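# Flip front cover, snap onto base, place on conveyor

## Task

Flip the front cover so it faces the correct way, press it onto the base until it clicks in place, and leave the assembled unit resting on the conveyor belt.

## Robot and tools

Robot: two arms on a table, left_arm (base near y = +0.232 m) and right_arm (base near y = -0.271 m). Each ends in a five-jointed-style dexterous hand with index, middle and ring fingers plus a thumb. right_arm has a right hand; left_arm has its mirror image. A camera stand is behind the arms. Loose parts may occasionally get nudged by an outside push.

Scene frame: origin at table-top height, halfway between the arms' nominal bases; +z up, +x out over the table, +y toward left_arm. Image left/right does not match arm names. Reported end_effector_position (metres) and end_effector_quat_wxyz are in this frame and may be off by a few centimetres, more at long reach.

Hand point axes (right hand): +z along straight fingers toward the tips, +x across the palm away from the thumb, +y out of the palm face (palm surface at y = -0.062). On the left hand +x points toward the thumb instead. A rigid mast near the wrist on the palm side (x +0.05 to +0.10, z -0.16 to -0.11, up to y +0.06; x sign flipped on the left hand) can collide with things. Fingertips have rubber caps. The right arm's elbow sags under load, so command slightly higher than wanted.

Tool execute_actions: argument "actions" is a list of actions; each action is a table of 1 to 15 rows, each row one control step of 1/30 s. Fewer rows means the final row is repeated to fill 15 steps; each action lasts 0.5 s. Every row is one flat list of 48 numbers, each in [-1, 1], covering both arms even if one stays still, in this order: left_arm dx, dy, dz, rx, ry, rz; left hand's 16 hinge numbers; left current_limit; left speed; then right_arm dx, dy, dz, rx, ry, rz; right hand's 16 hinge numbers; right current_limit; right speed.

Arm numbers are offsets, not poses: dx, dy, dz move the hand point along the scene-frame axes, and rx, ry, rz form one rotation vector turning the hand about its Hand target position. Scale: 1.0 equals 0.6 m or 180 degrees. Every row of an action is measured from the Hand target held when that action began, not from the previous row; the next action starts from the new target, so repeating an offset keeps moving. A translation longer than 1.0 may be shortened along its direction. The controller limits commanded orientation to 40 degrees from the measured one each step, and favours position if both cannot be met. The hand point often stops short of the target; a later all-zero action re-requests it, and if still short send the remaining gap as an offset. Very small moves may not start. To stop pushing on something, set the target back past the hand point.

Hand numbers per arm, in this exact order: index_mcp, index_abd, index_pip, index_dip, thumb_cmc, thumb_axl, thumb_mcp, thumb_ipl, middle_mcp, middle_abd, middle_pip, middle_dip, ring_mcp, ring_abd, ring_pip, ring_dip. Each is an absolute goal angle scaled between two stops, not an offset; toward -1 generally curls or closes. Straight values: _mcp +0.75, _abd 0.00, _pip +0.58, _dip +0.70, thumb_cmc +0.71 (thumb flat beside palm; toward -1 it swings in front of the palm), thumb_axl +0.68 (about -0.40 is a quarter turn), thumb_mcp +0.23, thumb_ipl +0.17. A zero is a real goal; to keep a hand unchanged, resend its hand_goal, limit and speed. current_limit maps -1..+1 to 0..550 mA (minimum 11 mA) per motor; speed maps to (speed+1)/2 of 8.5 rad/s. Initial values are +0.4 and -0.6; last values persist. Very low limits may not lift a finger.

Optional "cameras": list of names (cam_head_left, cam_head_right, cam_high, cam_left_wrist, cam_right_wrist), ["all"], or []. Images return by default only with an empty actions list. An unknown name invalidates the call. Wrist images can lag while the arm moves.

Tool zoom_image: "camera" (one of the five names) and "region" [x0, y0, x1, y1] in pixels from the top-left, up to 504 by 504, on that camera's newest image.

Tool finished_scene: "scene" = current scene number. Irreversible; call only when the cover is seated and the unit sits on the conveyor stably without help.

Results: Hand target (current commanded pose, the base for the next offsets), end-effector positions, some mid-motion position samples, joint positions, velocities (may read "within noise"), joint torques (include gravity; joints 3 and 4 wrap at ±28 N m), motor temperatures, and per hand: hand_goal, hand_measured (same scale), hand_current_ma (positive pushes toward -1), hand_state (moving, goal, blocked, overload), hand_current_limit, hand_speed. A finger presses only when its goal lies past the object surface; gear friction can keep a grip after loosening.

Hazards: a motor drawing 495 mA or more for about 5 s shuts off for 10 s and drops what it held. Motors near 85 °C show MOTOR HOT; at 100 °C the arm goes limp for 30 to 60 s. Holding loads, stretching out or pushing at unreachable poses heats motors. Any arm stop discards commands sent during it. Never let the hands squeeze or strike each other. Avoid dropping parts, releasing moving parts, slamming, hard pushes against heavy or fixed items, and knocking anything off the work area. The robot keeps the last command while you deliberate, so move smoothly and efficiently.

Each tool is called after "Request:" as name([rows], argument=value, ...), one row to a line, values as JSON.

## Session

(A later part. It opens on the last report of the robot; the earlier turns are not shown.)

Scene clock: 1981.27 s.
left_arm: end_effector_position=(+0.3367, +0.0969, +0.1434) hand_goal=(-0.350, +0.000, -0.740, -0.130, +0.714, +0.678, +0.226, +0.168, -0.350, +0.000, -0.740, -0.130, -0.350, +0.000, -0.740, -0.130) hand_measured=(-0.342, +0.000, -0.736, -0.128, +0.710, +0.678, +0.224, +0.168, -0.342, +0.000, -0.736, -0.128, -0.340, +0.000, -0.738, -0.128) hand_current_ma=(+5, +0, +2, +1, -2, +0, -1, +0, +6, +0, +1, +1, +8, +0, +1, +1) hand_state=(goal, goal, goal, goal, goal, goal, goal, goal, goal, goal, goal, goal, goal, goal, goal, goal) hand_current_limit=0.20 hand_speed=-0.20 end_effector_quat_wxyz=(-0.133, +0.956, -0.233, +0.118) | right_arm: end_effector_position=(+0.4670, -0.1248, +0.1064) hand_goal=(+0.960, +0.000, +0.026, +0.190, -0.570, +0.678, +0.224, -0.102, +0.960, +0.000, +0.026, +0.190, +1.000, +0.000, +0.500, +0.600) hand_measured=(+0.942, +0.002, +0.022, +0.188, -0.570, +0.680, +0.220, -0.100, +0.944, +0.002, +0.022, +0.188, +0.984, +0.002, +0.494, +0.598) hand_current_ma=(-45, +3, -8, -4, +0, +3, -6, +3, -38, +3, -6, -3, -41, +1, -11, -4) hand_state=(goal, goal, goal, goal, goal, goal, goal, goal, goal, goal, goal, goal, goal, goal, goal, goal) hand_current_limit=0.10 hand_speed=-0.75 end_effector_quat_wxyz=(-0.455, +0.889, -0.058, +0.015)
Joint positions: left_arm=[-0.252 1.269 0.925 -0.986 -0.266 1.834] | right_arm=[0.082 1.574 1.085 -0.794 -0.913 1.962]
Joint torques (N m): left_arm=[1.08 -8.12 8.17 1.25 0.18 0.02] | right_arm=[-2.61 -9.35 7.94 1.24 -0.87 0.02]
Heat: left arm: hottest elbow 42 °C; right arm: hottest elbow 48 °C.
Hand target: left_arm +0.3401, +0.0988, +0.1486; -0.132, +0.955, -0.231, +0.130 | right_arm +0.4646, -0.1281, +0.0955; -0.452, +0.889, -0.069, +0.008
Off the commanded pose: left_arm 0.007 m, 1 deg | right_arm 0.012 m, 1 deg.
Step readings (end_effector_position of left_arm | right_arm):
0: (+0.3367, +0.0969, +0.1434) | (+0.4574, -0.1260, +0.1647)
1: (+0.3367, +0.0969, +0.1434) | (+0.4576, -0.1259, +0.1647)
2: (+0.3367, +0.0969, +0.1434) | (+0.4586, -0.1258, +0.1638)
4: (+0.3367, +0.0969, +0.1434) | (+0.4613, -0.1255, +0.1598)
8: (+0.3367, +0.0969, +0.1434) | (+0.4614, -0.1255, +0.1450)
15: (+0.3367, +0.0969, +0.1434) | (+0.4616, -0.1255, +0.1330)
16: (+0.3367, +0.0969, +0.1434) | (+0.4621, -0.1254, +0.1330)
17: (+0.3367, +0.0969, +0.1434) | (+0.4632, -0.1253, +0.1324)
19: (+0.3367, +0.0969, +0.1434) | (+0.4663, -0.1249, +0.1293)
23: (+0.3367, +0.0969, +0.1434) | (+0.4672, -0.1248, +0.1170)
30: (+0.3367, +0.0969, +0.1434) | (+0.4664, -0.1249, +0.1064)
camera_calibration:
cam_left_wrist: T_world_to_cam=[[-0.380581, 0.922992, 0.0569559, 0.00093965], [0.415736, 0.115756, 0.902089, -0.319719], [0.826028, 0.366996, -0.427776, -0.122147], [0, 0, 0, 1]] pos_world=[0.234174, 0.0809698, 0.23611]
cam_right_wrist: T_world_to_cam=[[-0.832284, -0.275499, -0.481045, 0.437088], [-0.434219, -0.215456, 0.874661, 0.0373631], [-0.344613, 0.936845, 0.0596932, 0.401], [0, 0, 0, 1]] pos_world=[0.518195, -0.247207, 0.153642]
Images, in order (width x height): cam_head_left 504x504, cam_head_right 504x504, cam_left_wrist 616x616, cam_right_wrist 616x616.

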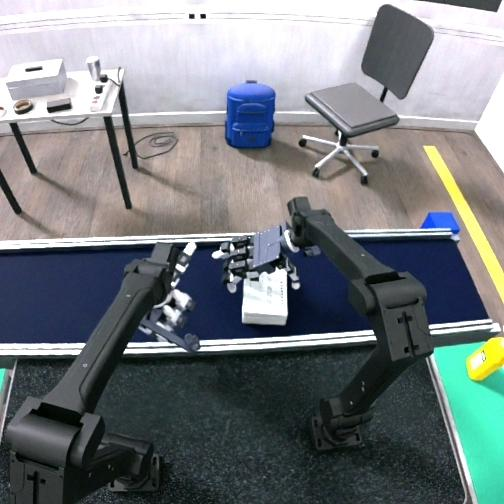

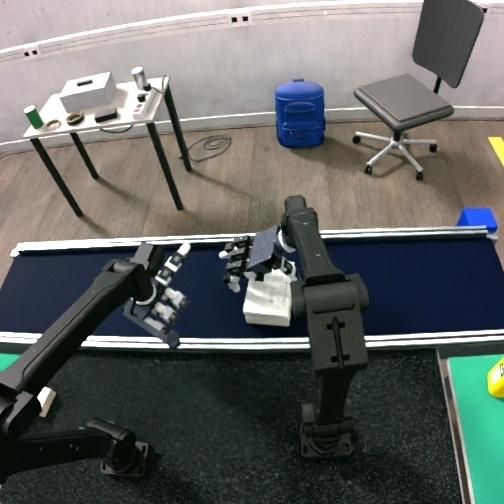

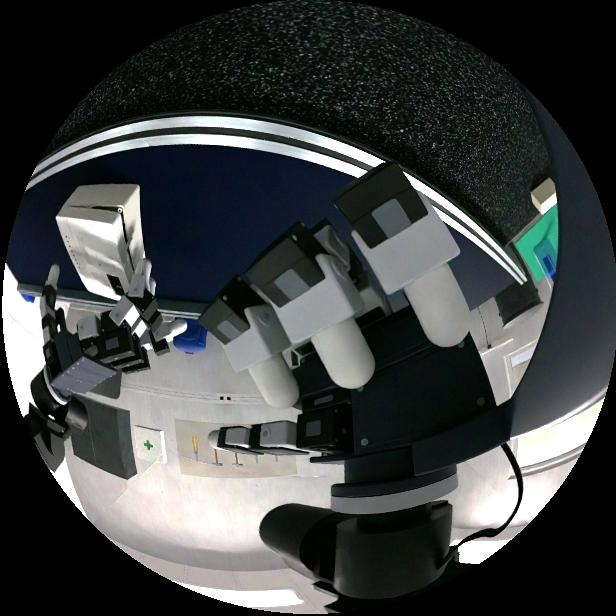

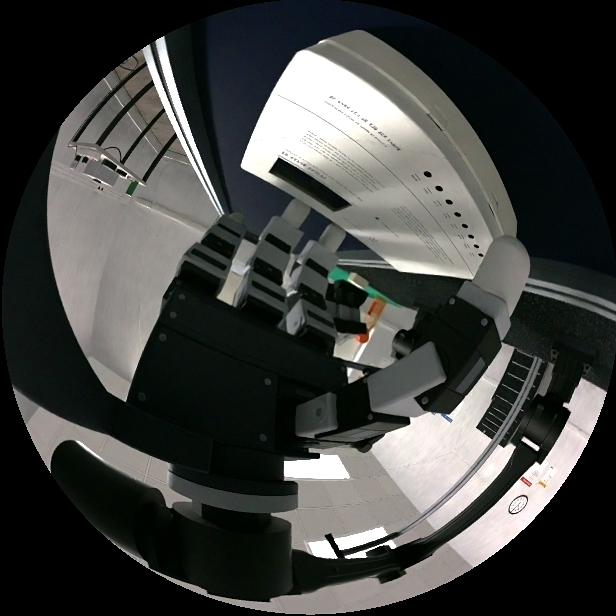

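Request:
execute_actions([
  [[0,0,0,0,0,0,-0.35,0,-0.74,-0.13,0.714,0.678,0.226,0.168,-0.35,0,-0.74,-0.13,-0.35,0,-0.74,-0.13,0.2,-0.2,0.002,0,-0.0175,0,0,0,0.96,0,0.025,0.19,-0.571,0.678,0.2247,-0.1027,0.96,0,0.025,0.19,1.0,0,0.5,0.6,0.1,-0.75]],
  [[0,0,0,0,0,0,-0.35,0,-0.74,-0.13,0.714,0.678,0.226,0.168,-0.35,0,-0.74,-0.13,-0.35,0,-0.74,-0.13,0.2,-0.2,0,0,0,0,0,0,0.79,0,-0.09,0.11,-0.571,0.678,-0.07,-0.05,0.79,0,-0.09,0.11,1.0,0,0.5,0.6,0.1,-0.75]],
  [[0,0,0,0,0,0,-0.35,0,-0.74,-0.13,0.714,0.678,0.226,0.168,-0.35,0,-0.74,-0.13,-0.35,0,-0.74,-0.13,0.2,-0.2,0,0,0,0,0,0,0.79,0,-0.09,0.11,-0.571,0.678,-0.07,-0.05,0.79,0,-0.09,0.11,1.0,0,0.5,0.6,0.1,-0.75]],
], cameras=["cam_left_wrist","cam_right_wrist"])

Request:
zoom_image(camera="cam_left_wrist", region=[30, 160, 210, 360])

Request:
zoom_image(camera="cam_right_wrist", region=[200, 20, 560, 360])

Scene clock: 1999.13 s.
left_arm: end_effector_position=(+0.3367, +0.0969, +0.1434) hand_goal=(-0.350, +0.000, -0.740, -0.130, +0.714, +0.678, +0.226, +0.168, -0.350, +0.000, -0.740, -0.130, -0.350, +0.000, -0.740, -0.130) hand_measured=(-0.342, +0.000, -0.736, -0.128, +0.710, +0.678, +0.224, +0.168, -0.342, +0.000, -0.736, -0.128, -0.340, +0.000, -0.738, -0.128) hand_current_ma=(+5, +0, +2, +1, -2, +0, -1, +0, +6, +0, +1, +1, +8, +0, +1, +1) hand_state=(goal, goal, goal, goal, goal, goal, goal, goal, goal, goal, goal, goal, goal, goal, goal, goal) hand_current_limit=0.20 hand_speed=-0.20 end_effector_quat_wxyz=(-0.133, +0.956, -0.233, +0.118) | right_arm: end_effector_position=(+0.4700, -0.1237, +0.0992) hand_goal=(+0.790, +0.000, -0.090, +0.110, -0.570, +0.678, -0.070, -0.050, +0.790, +0.000, -0.090, +0.110, +1.000, +0.000, +0.500, +0.600) hand_measured=(+0.794, +0.002, -0.080, +0.114, -0.570, +0.680, -0.068, -0.052, +0.792, +0.002, -0.080, +0.116, +0.984, +0.002, +0.494, +0.598) hand_current_ma=(+8, +2, +21, +8, +0, +3, +3, -4, +3, +3, +18, +9, -41, +1, -11, -4) hand_state=(goal, goal, goal, goal, goal, goal, goal, goal, goal, goal, goal, goal, goal, goal, goal, goal) hand_current_limit=0.10 hand_speed=-0.75 end_effector_quat_wxyz=(-0.457, +0.888, -0.056, +0.018)
Joint positions: left_arm=[-0.252 1.269 0.925 -0.986 -0.266 1.834] | right_arm=[0.082 1.587 1.078 -0.764 -0.917 1.962]
Joint torques (N m): left_arm=[1.08 -8.12 8.17 1.24 0.18 0.01] | right_arm=[-2.67 -9.05 7.61 1.17 -0.74 0.01]
Heat: left arm: hottest elbow 42 °C; right arm: hottest elbow 48 °C.
Hand target: left_arm +0.3401, +0.0988, +0.1486; -0.132, +0.955, -0.231, +0.130 | right_arm +0.4657, -0.1281, +0.0851; -0.452, +0.889, -0.069, +0.008
Off the commanded pose: left_arm 0.007 m, 1 deg | right_arm 0.015 m, 2 deg.
Step readings (end_effector_position of left_arm | right_arm):
0: (+0.3367, +0.0969, +0.1434) | (+0.4670, -0.1248, +0.1064)
1: (+0.3367, +0.0969, +0.1434) | (+0.4671, -0.1248, +0.1064)
2: (+0.3367, +0.0969, +0.1434) | (+0.4676, -0.1247, +0.1065)
4: (+0.3367, +0.0969, +0.1434) | (+0.4697, -0.1247, +0.1061)
8: (+0.3367, +0.0969, +0.1434) | (+0.4715, -0.1245, +0.1036)
15: (+0.3367, +0.0969, +0.1434) | (+0.4694, -0.1247, +0.0990)
16: (+0.3367, +0.0969, +0.1434) | (+0.4695, -0.1247, +0.0989)
17: (+0.3367, +0.0969, +0.1434) | (+0.4696, -0.1247, +0.0989)
19: (+0.3367, +0.0969, +0.1434) | (+0.4698, -0.1247, +0.0989)
23: (+0.3367, +0.0969, +0.1434) | (+0.4700, -0.1237, +0.0992)
30: (+0.3367, +0.0969, +0.1434) | (+0.4700, -0.1237, +0.0992)
31: (+0.3367, +0.0969, +0.1434) | (+0.4700, -0.1237, +0.0992)
32: (+0.3367, +0.0969, +0.1434) | (+0.4700, -0.1237, +0.0992)
34: (+0.3367, +0.0969, +0.1434) | (+0.4700, -0.1237, +0.0992)
38: (+0.3367, +0.0969, +0.1434) | (+0.4700, -0.1237, +0.0992)
45: (+0.3367, +0.0969, +0.1434) | (+0.4700, -0.1237, +0.0992)
camera_calibration:
cam_left_wrist: T_world_to_cam=[[-0.380581, 0.922992, 0.0569559, 0.00093965], [0.415736, 0.115756, 0.902089, -0.319719], [0.826028, 0.366996, -0.427776, -0.122147], [0, 0, 0, 1]] pos_world=[0.234174, 0.0809698, 0.23611]
cam_right_wrist: T_world_to_cam=[[-0.827899, -0.274255, -0.489253, 0.435418], [-0.441332, -0.219784, 0.870012, 0.0485169], [-0.346135, 0.936205, 0.0609216, 0.401919], [0, 0, 0, 1]] pos_world=[0.521012, -0.246199, 0.146334]
Images, in order (width x height): cam_left_wrist 616x616, cam_right_wrist 616x616.

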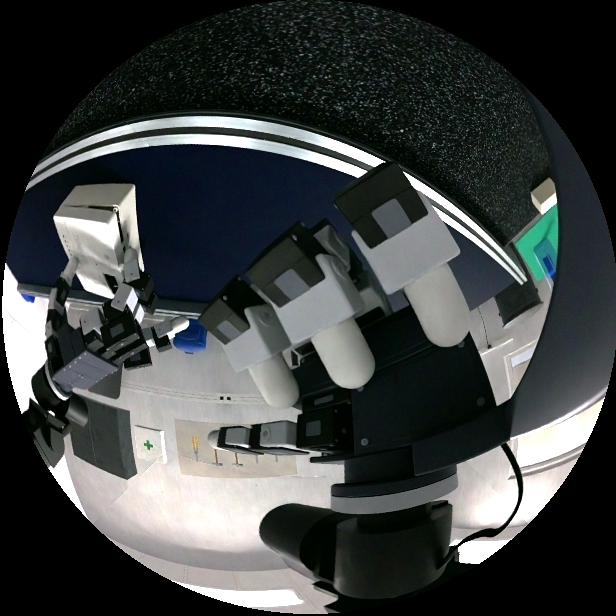

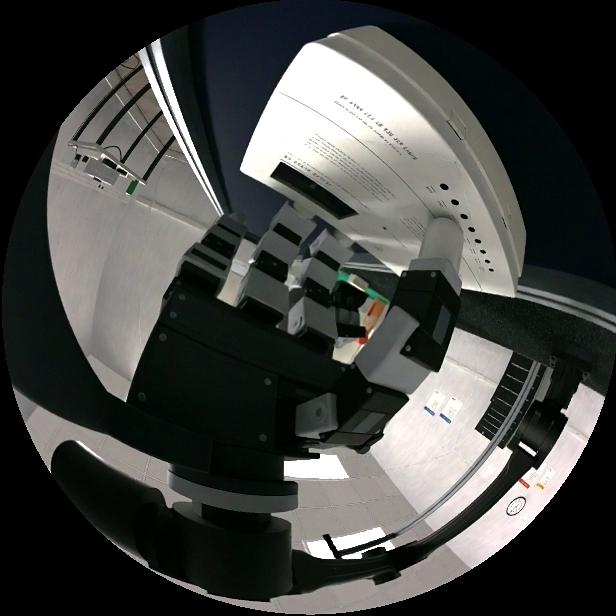

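Scaled by 2.520 from the camera's 616x616 image, which has a finer 880x880 frame.

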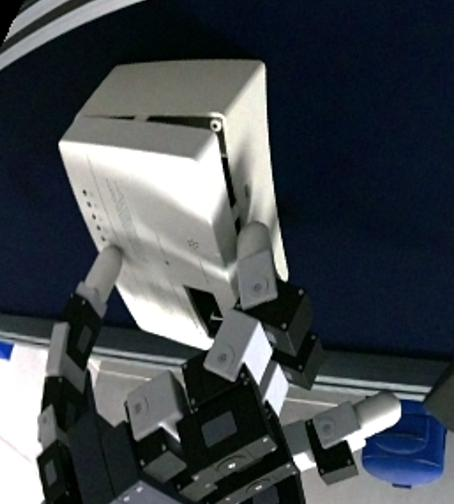

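Scaled by 1.400 from the camera's 616x616 image, which has a finer 880x880 frame.

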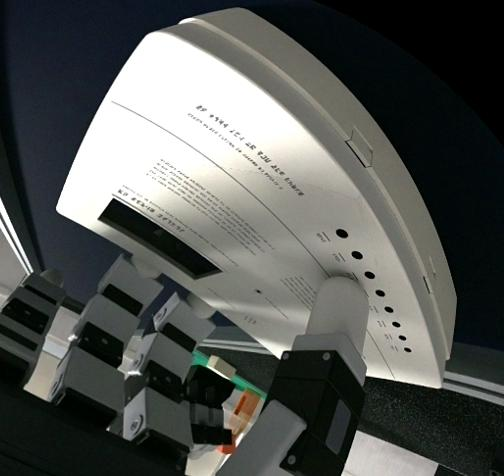

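Request:
execute_actions([
  [[0,0,0,0,0,0,-0.35,0,-0.74,-0.13,0.714,0.678,0.226,0.168,-0.35,0,-0.74,-0.13,-0.35,0,-0.74,-0.13,0.2,-0.2,0,0,0,0,0,0,0.96,0,0.025,0.19,-0.571,0.678,0.2247,-0.1027,0.96,0,0.025,0.19,1.0,0,0.5,0.6,0.1,-0.5]],
  [[0,0,0,0,0,0,-0.35,0,-0.74,-0.13,0.714,0.678,0.226,0.168,-0.35,0,-0.74,-0.13,-0.35,0,-0.74,-0.13,0.2,-0.2,0,0,0.06,0,0,0,0.96,0,0.025,0.19,-0.571,0.678,0.2247,-0.1027,0.96,0,0.025,0.19,1.0,0,0.5,0.6,0.1,-0.5]],
  [[0,0,0,0,0,0,-0.35,0,-0.74,-0.13,0.714,0.678,0.226,0.168,-0.35,0,-0.74,-0.13,-0.35,0,-0.74,-0.13,0.2,-0.2,0,-0.009,0.01,0.0662,-0.0077,-0.0013,0.96,0,0.025,0.19,-0.571,0.678,0.2247,-0.1027,0.96,0,0.025,0.19,1.0,0,0.5,0.6,0.1,-0.5]],
], cameras=["cam_left_wrist","cam_right_wrist"])

Request:
zoom_image(camera="cam_left_wrist", region=[30, 160, 210, 360])

Scene clock: 2037.17 s.
left_arm: end_effector_position=(+0.3367, +0.0969, +0.1434) hand_goal=(-0.350, +0.000, -0.740, -0.130, +0.714, +0.678, +0.226, +0.168, -0.350, +0.000, -0.740, -0.130, -0.350, +0.000, -0.740, -0.130) hand_measured=(-0.342, +0.000, -0.736, -0.128, +0.710, +0.678, +0.224, +0.168, -0.342, +0.000, -0.736, -0.128, -0.340, +0.000, -0.738, -0.128) hand_current_ma=(+5, +0, +2, +1, -2, +0, -1, +0, +6, +0, +1, +1, +8, +0, +1, +1) hand_state=(goal, goal, goal, goal, goal, goal, goal, goal, goal, goal, goal, goal, goal, goal, goal, goal) hand_current_limit=0.20 hand_speed=-0.20 end_effector_quat_wxyz=(-0.133, +0.956, -0.233, +0.118) | right_arm: end_effector_position=(+0.4664, -0.1359, +0.1307) hand_goal=(+0.960, +0.000, +0.026, +0.190, -0.570, +0.678, +0.224, -0.102, +0.960, +0.000, +0.026, +0.190, +1.000, +0.000, +0.500, +0.600) hand_measured=(+0.942, +0.002, +0.022, +0.188, -0.570, +0.680, +0.220, -0.100, +0.944, +0.002, +0.022, +0.188, +0.984, +0.002, +0.494, +0.598) hand_current_ma=(-43, +2, -8, -4, +0, +3, -8, +4, -37, +3, -6, -4, -40, +1, -10, -4) hand_state=(goal, goal, goal, goal, goal, goal, goal, goal, goal, goal, goal, goal, goal, goal, goal, goal) hand_current_limit=0.10 hand_speed=-0.50 end_effector_quat_wxyz=(-0.542, +0.837, -0.074, +0.010)
Joint positions: left_arm=[-0.252 1.269 0.925 -0.986 -0.266 1.834] | right_arm=[-0.016 1.563 1.078 -0.813 -1.128 1.94]
Joint torques (N m): left_arm=[1.08 -8.12 8.16 1.24 0.18 0.02] | right_arm=[-1.67 -10.17 8.2 1.16 -1.24 -0.2]
Motor temperatures (°C): left_arm=[31 31 42 29 28 28] | right_arm=[28 35 48 25 37 26]
Heat: left arm: hottest elbow 42 °C; right arm: hottest elbow 48 °C.
Hand target: left_arm +0.3401, +0.0988, +0.1486; -0.132, +0.955, -0.231, +0.130 | right_arm +0.4658, -0.1336, +0.1271; -0.543, +0.837, -0.066, +0.013
Off the commanded pose: left_arm 0.007 m, 1 deg | right_arm 0.004 m, 1 deg.
Step readings (end_effector_position of left_arm | right_arm):
0: (+0.3367, +0.0969, +0.1434) | (+0.4700, -0.1237, +0.0992)
1: (+0.3367, +0.0969, +0.1434) | (+0.4700, -0.1238, +0.0992)
2: (+0.3367, +0.0969, +0.1434) | (+0.4701, -0.1241, +0.0990)
4: (+0.3367, +0.0969, +0.1434) | (+0.4702, -0.1244, +0.0988)
8: (+0.3367, +0.0969, +0.1434) | (+0.4702, -0.1244, +0.0988)
15: (+0.3367, +0.0969, +0.1434) | (+0.4702, -0.1244, +0.0988)
16: (+0.3367, +0.0969, +0.1434) | (+0.4702, -0.1244, +0.0988)
17: (+0.3367, +0.0969, +0.1434) | (+0.4694, -0.1245, +0.0987)
19: (+0.3367, +0.0969, +0.1434) | (+0.4648, -0.1250, +0.0988)
23: (+0.3367, +0.0969, +0.1434) | (+0.4566, -0.1260, +0.1013)
30: (+0.3367, +0.0969, +0.1434) | (+0.4536, -0.1263, +0.1064)
31: (+0.3367, +0.0969, +0.1434) | (+0.4533, -0.1258, +0.1068)
32: (+0.3367, +0.0969, +0.1434) | (+0.4525, -0.1220, +0.1103)
34: (+0.3367, +0.0969, +0.1434) | (+0.4525, -0.1169, +0.1191)
38: (+0.3367, +0.0969, +0.1434) | (+0.4611, -0.1275, +0.1282)
45: (+0.3367, +0.0969, +0.1434) | (+0.4663, -0.1361, +0.1305)
camera_calibration:
cam_left_wrist: T_world_to_cam=[[-0.380581, 0.922992, 0.0569559, 0.00093965], [0.415736, 0.115756, 0.902089, -0.319719], [0.826028, 0.366996, -0.427776, -0.122147], [0, 0, 0, 1]] pos_world=[0.234174, 0.0809698, 0.23611]
cam_right_wrist: T_world_to_cam=[[-0.843761, -0.151267, -0.514962, 0.471868], [-0.432624, -0.376173, 0.819348, -0.00181389], [-0.317655, 0.914118, 0.251958, 0.368933], [0, 0, 0, 1]] pos_world=[0.514552, -0.266553, 0.151525]
Images, in order (width x height): cam_left_wrist 616x616, cam_right_wrist 616x616.

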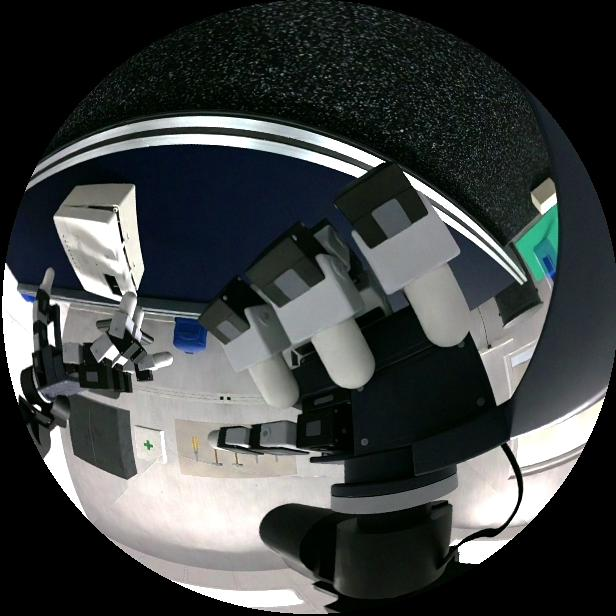

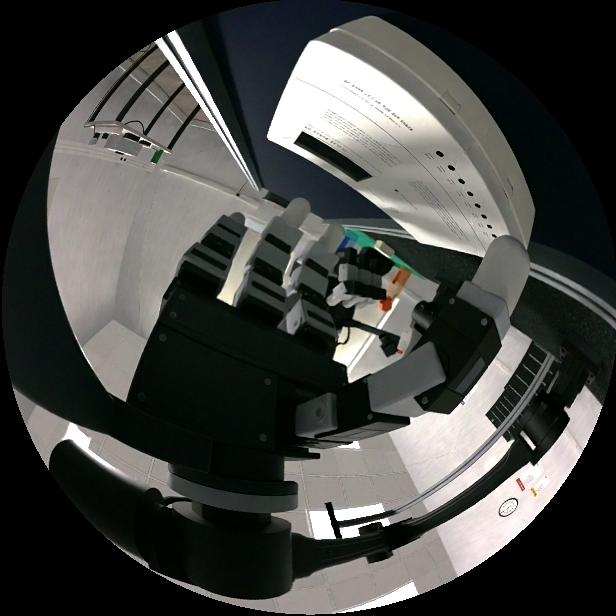

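Scaled by 2.520 from the camera's 616x616 image, which has a finer 880x880 frame.

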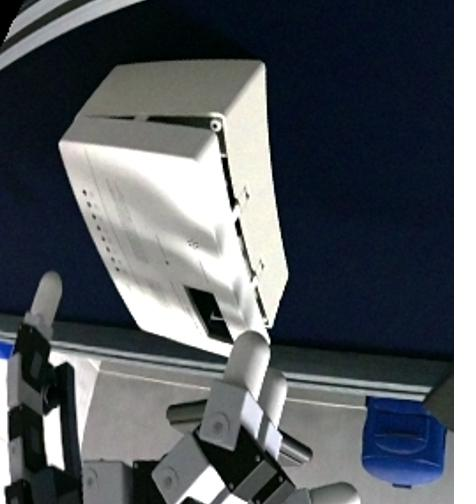

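Request:
zoom_image(camera="cam_left_wrist", region=[100, 195, 150, 305])

Scaled by 4.582 from the camera's 616x616 image, which has a finer 880x880 frame.

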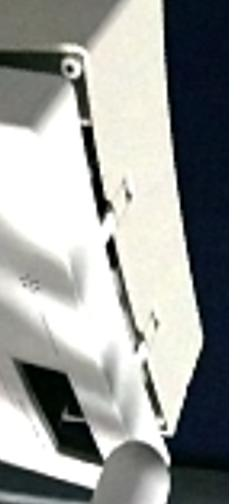

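Request:
execute_actions([
  [[0.09,-0.03,-0.04,0,0,0,-0.35,0,-0.74,-0.13,0.714,0.678,0.226,0.168,-0.35,0,-0.74,-0.13,-0.35,0,-0.74,-0.13,0.2,-0.2,0,0,0,0,0,0,0.96,0,0.025,0.19,-0.571,0.678,0.2247,-0.1027,0.96,0,0.025,0.19,1.0,0,0.5,0.6,0.1,-0.75]],
  [[0.09,-0.03,-0.04,0,0,0,-0.35,0,-0.74,-0.13,0.714,0.678,0.226,0.168,-0.35,0,-0.74,-0.13,-0.35,0,-0.74,-0.13,0.2,-0.2,0,0,0,0,0,0,0.96,0,0.025,0.19,-0.571,0.678,0.2247,-0.1027,0.96,0,0.025,0.19,1.0,0,0.5,0.6,0.1,-0.75]],
], cameras=["cam_left_wrist"])

Scene clock: 2067.90 s.
left_arm: end_effector_position=(+0.4304, +0.0732, +0.0899) hand_goal=(-0.350, +0.000, -0.740, -0.130, +0.714, +0.678, +0.226, +0.168, -0.350, +0.000, -0.740, -0.130, -0.350, +0.000, -0.740, -0.130) hand_measured=(-0.342, +0.000, -0.736, -0.128, +0.710, +0.678, +0.224, +0.168, -0.342, +0.000, -0.736, -0.128, -0.340, +0.000, -0.738, -0.128) hand_current_ma=(+5, +0, +2, +1, -2, +0, -1, +0, +6, +0, +1, +1, +8, +0, +1, +1) hand_state=(goal, goal, goal, goal, goal, goal, goal, goal, goal, goal, goal, goal, goal, goal, goal, goal) hand_current_limit=0.20 hand_speed=-0.20 end_effector_quat_wxyz=(-0.132, +0.957, -0.231, +0.111) | right_arm: end_effector_position=(+0.4665, -0.1359, +0.1307) hand_goal=(+0.960, +0.000, +0.026, +0.190, -0.570, +0.678, +0.224, -0.102, +0.960, +0.000, +0.026, +0.190, +1.000, +0.000, +0.500, +0.600) hand_measured=(+0.942, +0.002, +0.022, +0.188, -0.570, +0.680, +0.220, -0.100, +0.944, +0.002, +0.022, +0.188, +0.984, +0.002, +0.494, +0.598) hand_current_ma=(-43, +2, -8, -4, +0, +3, -8, +4, -37, +3, -6, -4, -40, +1, -10, -4) hand_state=(goal, goal, goal, goal, goal, goal, goal, goal, goal, goal, goal, goal, goal, goal, goal, goal) hand_current_limit=0.10 hand_speed=-0.75 end_effector_quat_wxyz=(-0.542, +0.837, -0.073, +0.010)
Joint positions: left_arm=[-0.252 1.585 1.102 -0.861 -0.266 1.828] | right_arm=[-0.016 1.563 1.078 -0.813 -1.128 1.94]
Joint torques (N m): left_arm=[-0.38 -10.29 11.18 0.95 0.02 -0.15] | right_arm=[-1.67 -10.17 8.2 1.16 -1.23 -0.21]
Heat: left arm: hottest elbow 42 °C; right arm: hottest elbow 48 °C.
Hand target: left_arm +0.4482, +0.0629, +0.1008; -0.132, +0.955, -0.231, +0.130 | right_arm +0.4658, -0.1336, +0.1271; -0.543, +0.837, -0.066, +0.013
Off the commanded pose: left_arm 0.023 m, 2 deg | right_arm 0.004 m, 1 deg.
Step readings (end_effector_position of left_arm | right_arm):
0: (+0.3367, +0.0969, +0.1434) | (+0.4664, -0.1359, +0.1307)
1: (+0.3370, +0.0968, +0.1435) | (+0.4664, -0.1359, +0.1307)
2: (+0.3387, +0.0964, +0.1426) | (+0.4664, -0.1359, +0.1307)
4: (+0.3461, +0.0945, +0.1389) | (+0.4664, -0.1359, +0.1307)
8: (+0.3654, +0.0896, +0.1200) | (+0.4665, -0.1359, +0.1307)
15: (+0.3694, +0.0886, +0.1059) | (+0.4665, -0.1359, +0.1307)
16: (+0.3709, +0.0882, +0.1071) | (+0.4665, -0.1359, +0.1307)
17: (+0.3745, +0.0873, +0.1079) | (+0.4665, -0.1359, +0.1307)
19: (+0.3885, +0.0838, +0.1090) | (+0.4665, -0.1359, +0.1307)
23: (+0.4229, +0.0751, +0.1025) | (+0.4665, -0.1359, +0.1307)
30: (+0.4281, +0.0738, +0.0877) | (+0.4665, -0.1359, +0.1307)
camera_calibration:
cam_left_wrist: T_world_to_cam=[[-0.384423, 0.92095, 0.063798, 0.0626222], [0.426817, 0.116032, 0.896863, -0.311927], [0.818564, 0.372005, -0.437682, -0.21007], [0, 0, 0, 1]] pos_world=[0.329164, 0.0566685, 0.183817]
Images, in order (width x height): cam_left_wrist 616x616.

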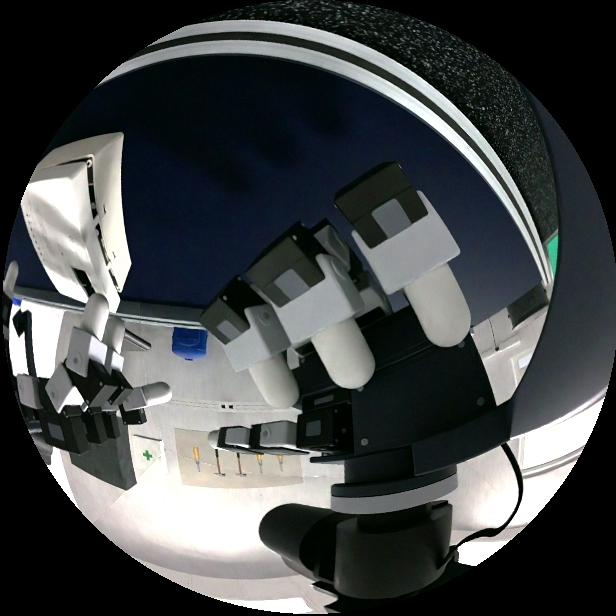

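Request:
zoom_image(camera="cam_left_wrist", region=[70, 130, 140, 210])

Request:
zoom_image(camera="cam_left_wrist", region=[70, 200, 140, 310])

Scaled by 6.300 from the camera's 616x616 image, which has a finer 880x880 frame.

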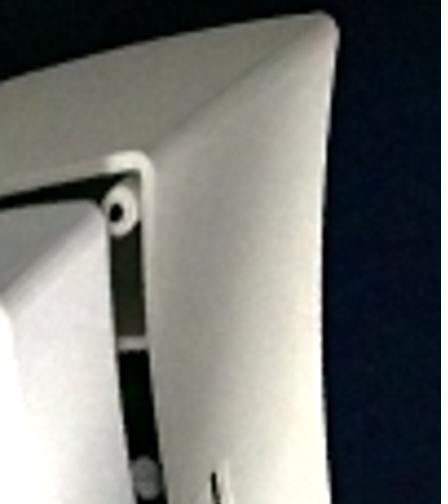

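Scaled by 4.582 from the camera's 616x616 image, which has a finer 880x880 frame.

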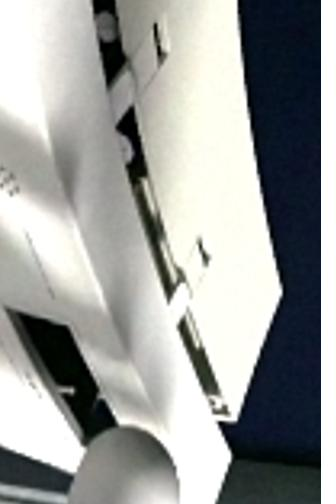

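Request:
execute_actions(actions=[], cameras=["cam_left_wrist","cam_right_wrist","cam_head_left","cam_head_right","cam_high"])

Request:
zoom_image(camera="cam_right_wrist", region=[320, 10, 550, 260])

Request:
zoom_image(camera="cam_left_wrist", region=[10, 120, 140, 220])

Request:
zoom_image(camera="cam_head_left", region=[225, 240, 305, 330])

Request:
zoom_image(camera="cam_high", region=[170, 170, 270, 270])

Scene clock: 2090.57 s.
left_arm: end_effector_position=(+0.4304, +0.0732, +0.0899) hand_goal=(-0.350, +0.000, -0.740, -0.130, +0.714, +0.678, +0.226, +0.168, -0.350, +0.000, -0.740, -0.130, -0.350, +0.000, -0.740, -0.130) hand_measured=(-0.342, +0.000, -0.736, -0.128, +0.710, +0.678, +0.224, +0.168, -0.342, +0.000, -0.736, -0.128, -0.340, +0.000, -0.738, -0.128) hand_current_ma=(+5, +0, +2, +1, -2, +0, -1, +0, +6, +0, +1, +1, +8, +0, +1, +1) hand_state=(goal, goal, goal, goal, goal, goal, goal, goal, goal, goal, goal, goal, goal, goal, goal, goal) hand_current_limit=0.20 hand_speed=-0.20 end_effector_quat_wxyz=(-0.132, +0.957, -0.231, +0.111) | right_arm: end_effector_position=(+0.4665, -0.1359, +0.1307) hand_goal=(+0.960, +0.000, +0.026, +0.190, -0.570, +0.678, +0.224, -0.102, +0.960, +0.000, +0.026, +0.190, +1.000, +0.000, +0.500, +0.600) hand_measured=(+0.942, +0.002, +0.022, +0.188, -0.570, +0.680, +0.220, -0.100, +0.944, +0.002, +0.022, +0.188, +0.984, +0.002, +0.494, +0.598) hand_current_ma=(-43, +2, -8, -4, +0, +3, -8, +4, -37, +3, -6, -4, -40, +1, -10, -4) hand_state=(goal, goal, goal, goal, goal, goal, goal, goal, goal, goal, goal, goal, goal, goal, goal, goal) hand_current_limit=0.10 hand_speed=-0.75 end_effector_quat_wxyz=(-0.542, +0.837, -0.073, +0.010)
Joint positions: left_arm=[-0.252 1.585 1.102 -0.861 -0.266 1.828] | right_arm=[-0.016 1.563 1.078 -0.813 -1.128 1.94]
Joint velocities: within noise
Joint torques (N m): left_arm=[-0.38 -10.23 11.18 0.94 0.02 -0.15] | right_arm=[-1.67 -10.23 8.2 1.14 -1.23 -0.21]
Motor temperatures (°C): left_arm=[31 31 43 29 28 28] | right_arm=[28 35 48 25 37 26]
Heat: left arm: hottest elbow 43 °C; right arm: hottest elbow 48 °C.
Hand target: left_arm +0.4482, +0.0629, +0.1008; -0.132, +0.955, -0.231, +0.130 | right_arm +0.4658, -0.1336, +0.1271; -0.543, +0.837, -0.066, +0.013
Off the commanded pose: left_arm 0.023 m, 2 deg | right_arm 0.004 m, 1 deg.
camera_calibration:
cam_left_wrist: T_world_to_cam=[[-0.384423, 0.92095, 0.063798, 0.0626222], [0.426817, 0.116032, 0.896863, -0.311927], [0.818564, 0.372005, -0.437682, -0.21007], [0, 0, 0, 1]] pos_world=[0.329164, 0.0566685, 0.183817]
cam_right_wrist: T_world_to_cam=[[-0.843354, -0.151622, -0.515524, 0.471788], [-0.433046, -0.376254, 0.819087, -0.00161697], [-0.31816, 0.914026, 0.251656, 0.369221], [0, 0, 0, 1]] pos_world=[0.514656, -0.266553, 0.151626]

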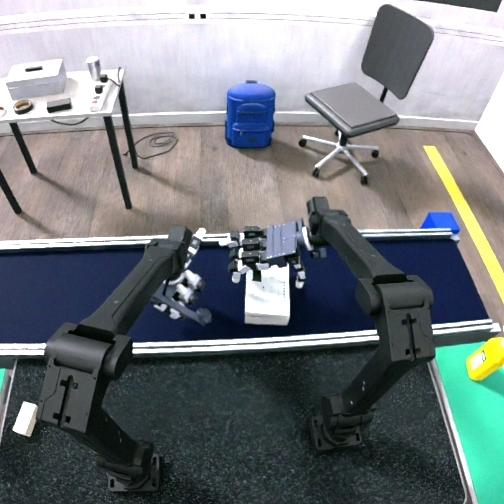

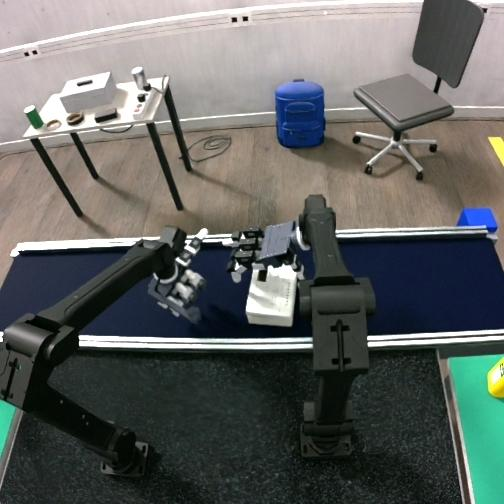

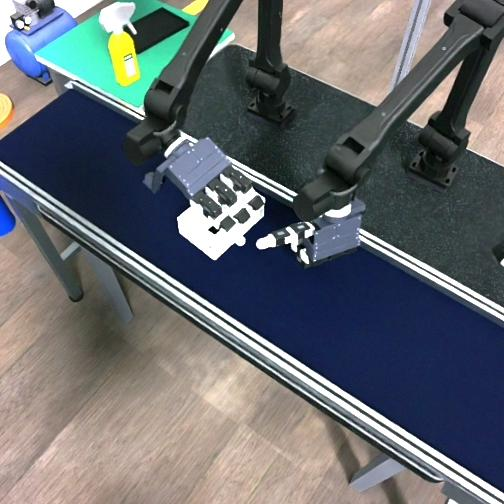

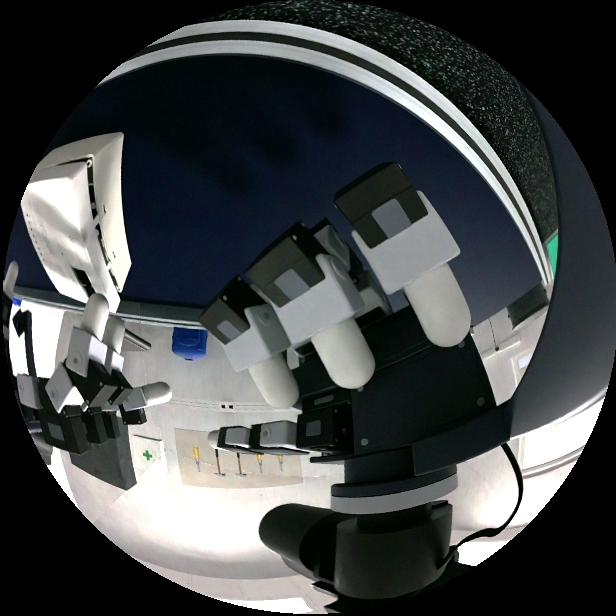

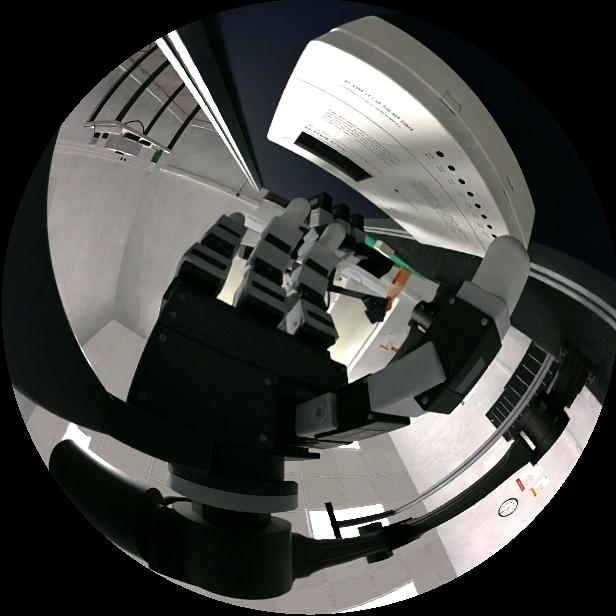

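Scaled by 2.016 from the camera's 616x616 image, which has a finer 880x880 frame.

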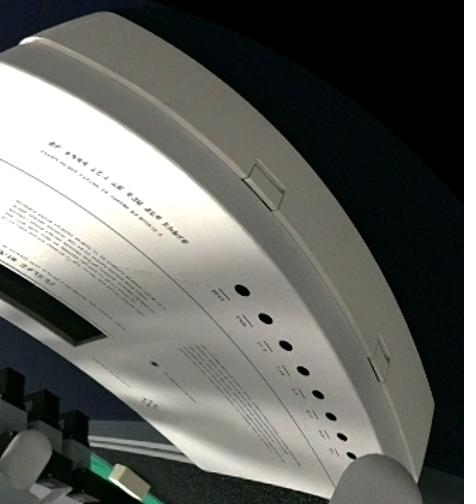

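Scaled by 3.877 from the camera's 616x616 image, which has a finer 880x880 frame.

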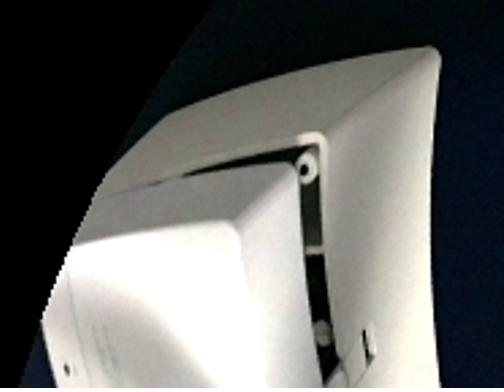

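Scaled by 5.600.

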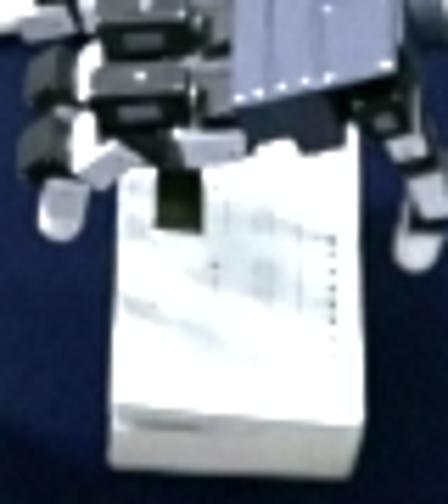

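Scaled by 5.040.

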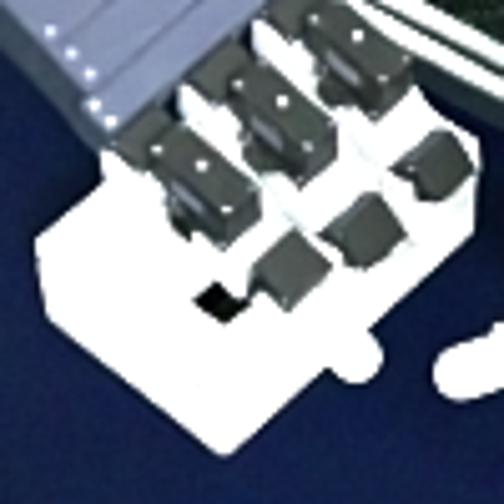

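Request:
zoom_image(camera="cam_right_wrist", region=[425, 70, 475, 125])

Request:
zoom_image(camera="cam_right_wrist", region=[485, 155, 535, 240])

Request:
zoom_image(camera="cam_right_wrist", region=[320, 15, 420, 90])

Request:
zoom_image(camera="cam_left_wrist", region=[85, 195, 125, 240])

Scaled by 9.164 from the camera's 616x616 image, which has a finer 880x880 frame.

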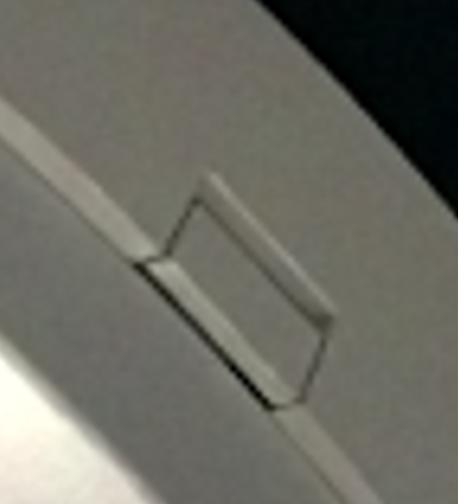

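Scaled by 5.929 from the camera's 616x616 image, which has a finer 880x880 frame.

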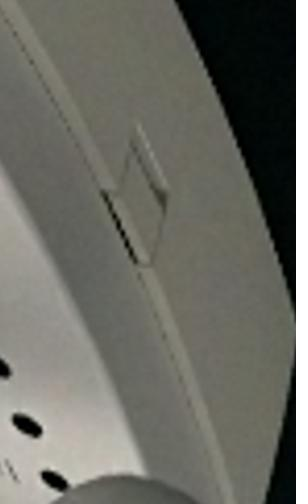

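Scaled by 5.040 from the camera's 616x616 image, which has a finer 880x880 frame.

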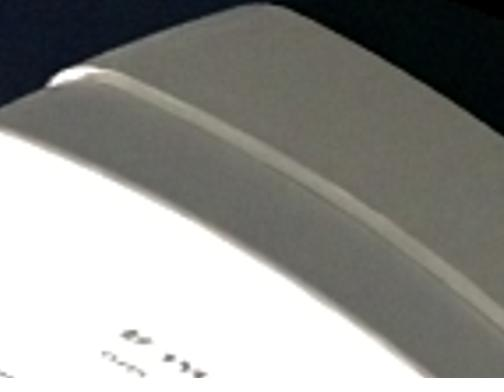

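Scaled by 11.200 from the camera's 616x616 image, which has a finer 880x880 frame.

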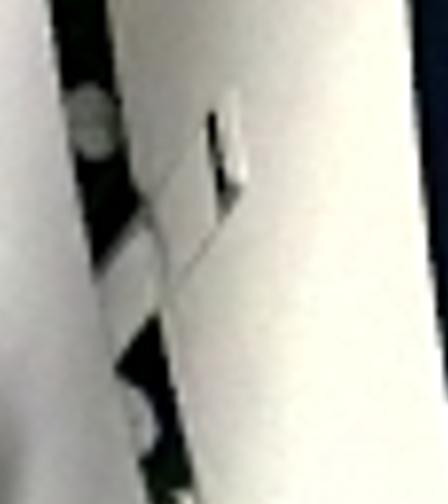

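Request:
execute_actions([
  [[0,0,0,0,0,0,-0.35,0,-0.74,-0.13,0.714,0.678,0.226,0.168,-0.35,0,-0.74,-0.13,-0.35,0,-0.74,-0.13,0.2,-0.2,0,0.001,-0.045,0,0,0,0.96,0,0.025,0.19,-0.571,0.678,0.2247,-0.1027,0.96,0,0.025,0.19,1.0,0,0.5,0.6,0.1,-0.75]],
  [[0,0,0,0,0,0,-0.35,0,-0.74,-0.13,0.714,0.678,0.226,0.168,-0.35,0,-0.74,-0.13,-0.35,0,-0.74,-0.13,0.2,-0.2,0,0,-0.032,0,0,0,0.96,0,0.025,0.19,-0.571,0.678,0.2247,-0.1027,0.96,0,0.025,0.19,1.0,0,0.5,0.6,0.1,-0.75]],
], cameras=["cam_left_wrist","cam_right_wrist"])

Request:
zoom_image(camera="cam_left_wrist", region=[0, 130, 160, 400])

Request:
zoom_image(camera="cam_right_wrist", region=[200, 20, 560, 360])

Scene clock: 2126.77 s.
left_arm: end_effector_position=(+0.4304, +0.0732, +0.0899) hand_goal=(-0.350, +0.000, -0.740, -0.130, +0.714, +0.678, +0.226, +0.168, -0.350, +0.000, -0.740, -0.130, -0.350, +0.000, -0.740, -0.130) hand_measured=(-0.342, +0.000, -0.736, -0.128, +0.710, +0.678, +0.224, +0.168, -0.342, +0.000, -0.736, -0.128, -0.340, +0.000, -0.738, -0.128) hand_current_ma=(+5, +0, +2, +1, -2, +0, -1, +0, +6, +0, +1, +1, +8, +0, +1, +1) hand_state=(goal, goal, goal, goal, goal, goal, goal, goal, goal, goal, goal, goal, goal, goal, goal, goal) hand_current_limit=0.20 hand_speed=-0.20 end_effector_quat_wxyz=(-0.132, +0.957, -0.231, +0.111) | right_arm: end_effector_position=(+0.4699, -0.1358, +0.0922) hand_goal=(+0.960, +0.000, +0.026, +0.190, -0.570, +0.678, +0.224, -0.102, +0.960, +0.000, +0.026, +0.190, +1.000, +0.000, +0.500, +0.600) hand_measured=(+0.942, +0.002, +0.022, +0.188, -0.570, +0.680, +0.220, -0.100, +0.944, +0.002, +0.022, +0.188, +0.984, +0.002, +0.494, +0.598) hand_current_ma=(-43, +2, -8, -4, +0, +3, -8, +4, -37, +3, -6, -4, -40, +1, -10, -4) hand_state=(goal, goal, goal, goal, goal, goal, goal, goal, goal, goal, goal, goal, goal, goal, goal, goal) hand_current_limit=0.10 hand_speed=-0.75 end_effector_quat_wxyz=(-0.543, +0.837, -0.067, +0.020)
Joint positions: left_arm=[-0.252 1.585 1.102 -0.861 -0.266 1.828] | right_arm=[-0.016 1.614 1.023 -0.685 -1.129 1.937]
Joint torques (N m): left_arm=[-0.38 -10.17 11.22 0.95 0.02 -0.15] | right_arm=[-1.61 -9.17 7.31 1.17 -1.17 -0.16]
Heat: left arm: hottest elbow 44 °C; right arm: hottest elbow 48 °C.
Hand target: left_arm +0.4482, +0.0629, +0.1008; -0.132, +0.955, -0.231, +0.130 | right_arm +0.4658, -0.1330, +0.0808; -0.543, +0.837, -0.066, +0.013
Off the commanded pose: left_arm 0.023 m, 2 deg | right_arm 0.012 m, 1 deg.
Step readings (end_effector_position of left_arm | right_arm):
0: (+0.4304, +0.0732, +0.0899) | (+0.4665, -0.1359, +0.1307)
1: (+0.4304, +0.0732, +0.0899) | (+0.4667, -0.1359, +0.1307)
2: (+0.4304, +0.0732, +0.0899) | (+0.4675, -0.1359, +0.1303)
4: (+0.4304, +0.0732, +0.0899) | (+0.4697, -0.1358, +0.1280)
8: (+0.4304, +0.0732, +0.0899) | (+0.4693, -0.1358, +0.1200)
15: (+0.4304, +0.0732, +0.0899) | (+0.4691, -0.1358, +0.1123)
16: (+0.4304, +0.0732, +0.0899) | (+0.4695, -0.1358, +0.1123)
17: (+0.4304, +0.0732, +0.0899) | (+0.4702, -0.1358, +0.1118)
19: (+0.4304, +0.0732, +0.0899) | (+0.4716, -0.1357, +0.1092)
23: (+0.4304, +0.0732, +0.0899) | (+0.4702, -0.1358, +0.0993)
30: (+0.4304, +0.0732, +0.0899) | (+0.4694, -0.1358, +0.0922)
camera_calibration:
cam_left_wrist: T_world_to_cam=[[-0.384423, 0.92095, 0.063798, 0.0626222], [0.426817, 0.116032, 0.896863, -0.311927], [0.818564, 0.372005, -0.437682, -0.21007], [0, 0, 0, 1]] pos_world=[0.329164, 0.0566685, 0.183817]
cam_right_wrist: T_world_to_cam=[[-0.830888, -0.152031, -0.535268, 0.450719], [-0.451572, -0.377836, 0.808284, 0.0409648], [-0.325127, 0.913305, 0.245287, 0.383606], [0, 0, 0, 1]] pos_world=[0.517716, -0.266348, 0.114051]
Images, in order (width x height): cam_left_wrist 616x616, cam_right_wrist 616x616.

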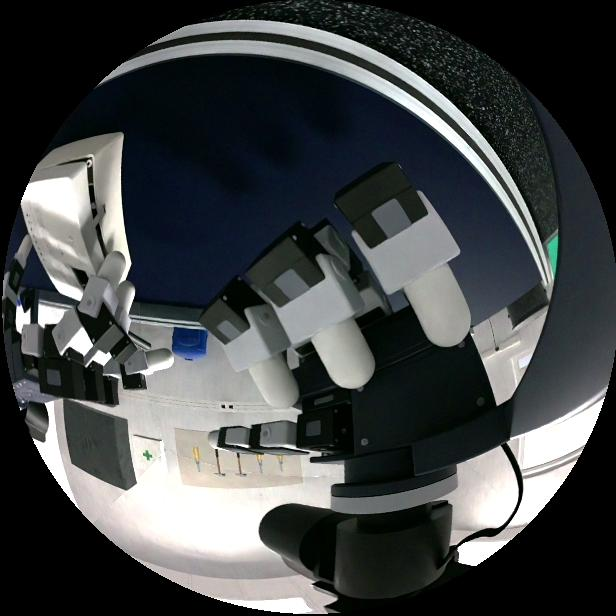

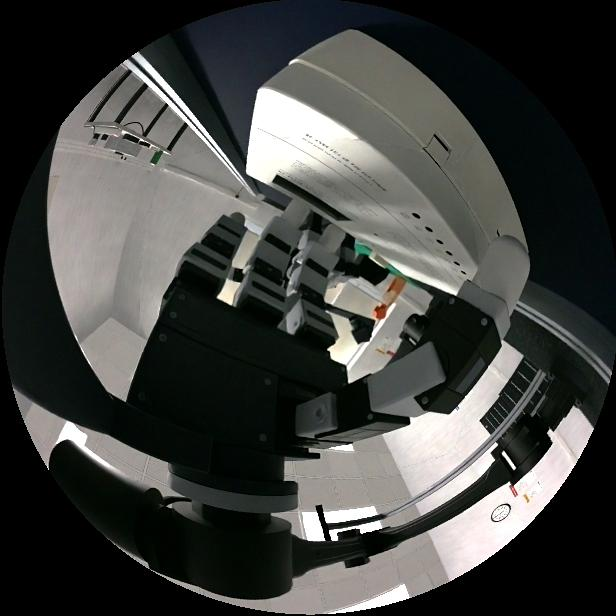

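Scaled by 1.867 from the camera's 616x616 image, which has a finer 880x880 frame.

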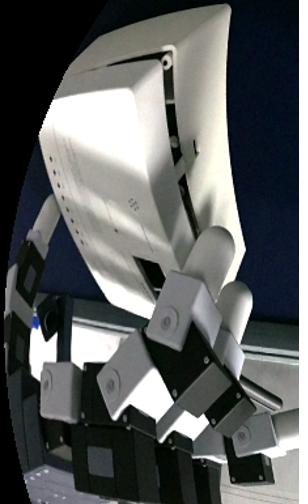

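Scaled by 1.400 from the camera's 616x616 image, which has a finer 880x880 frame.

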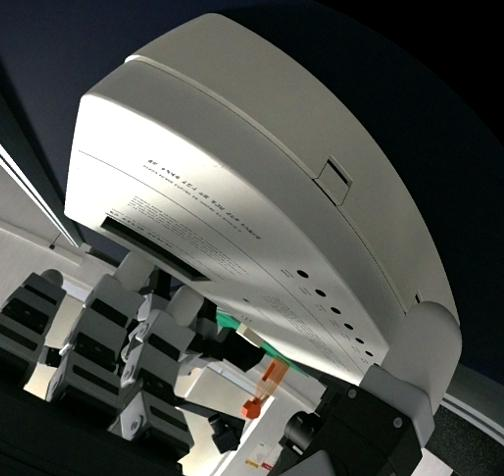

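Request:
zoom_image(camera="cam_right_wrist", region=[410, 115, 470, 180])

Request:
zoom_image(camera="cam_right_wrist", region=[250, 40, 350, 110])

Scaled by 7.754 from the camera's 616x616 image, which has a finer 880x880 frame.

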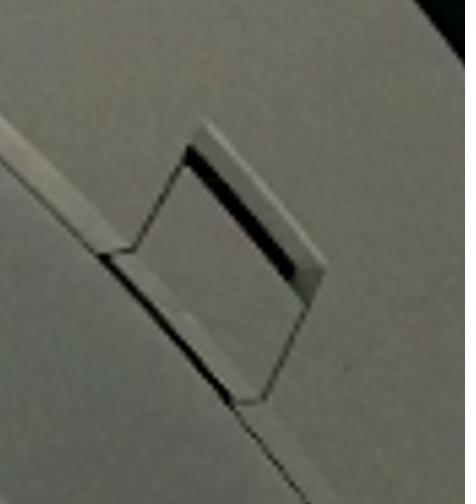

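Scaled by 5.040 from the camera's 616x616 image, which has a finer 880x880 frame.

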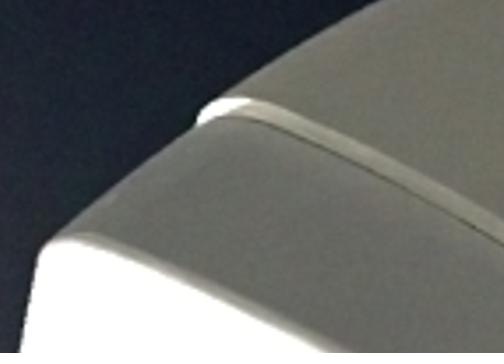

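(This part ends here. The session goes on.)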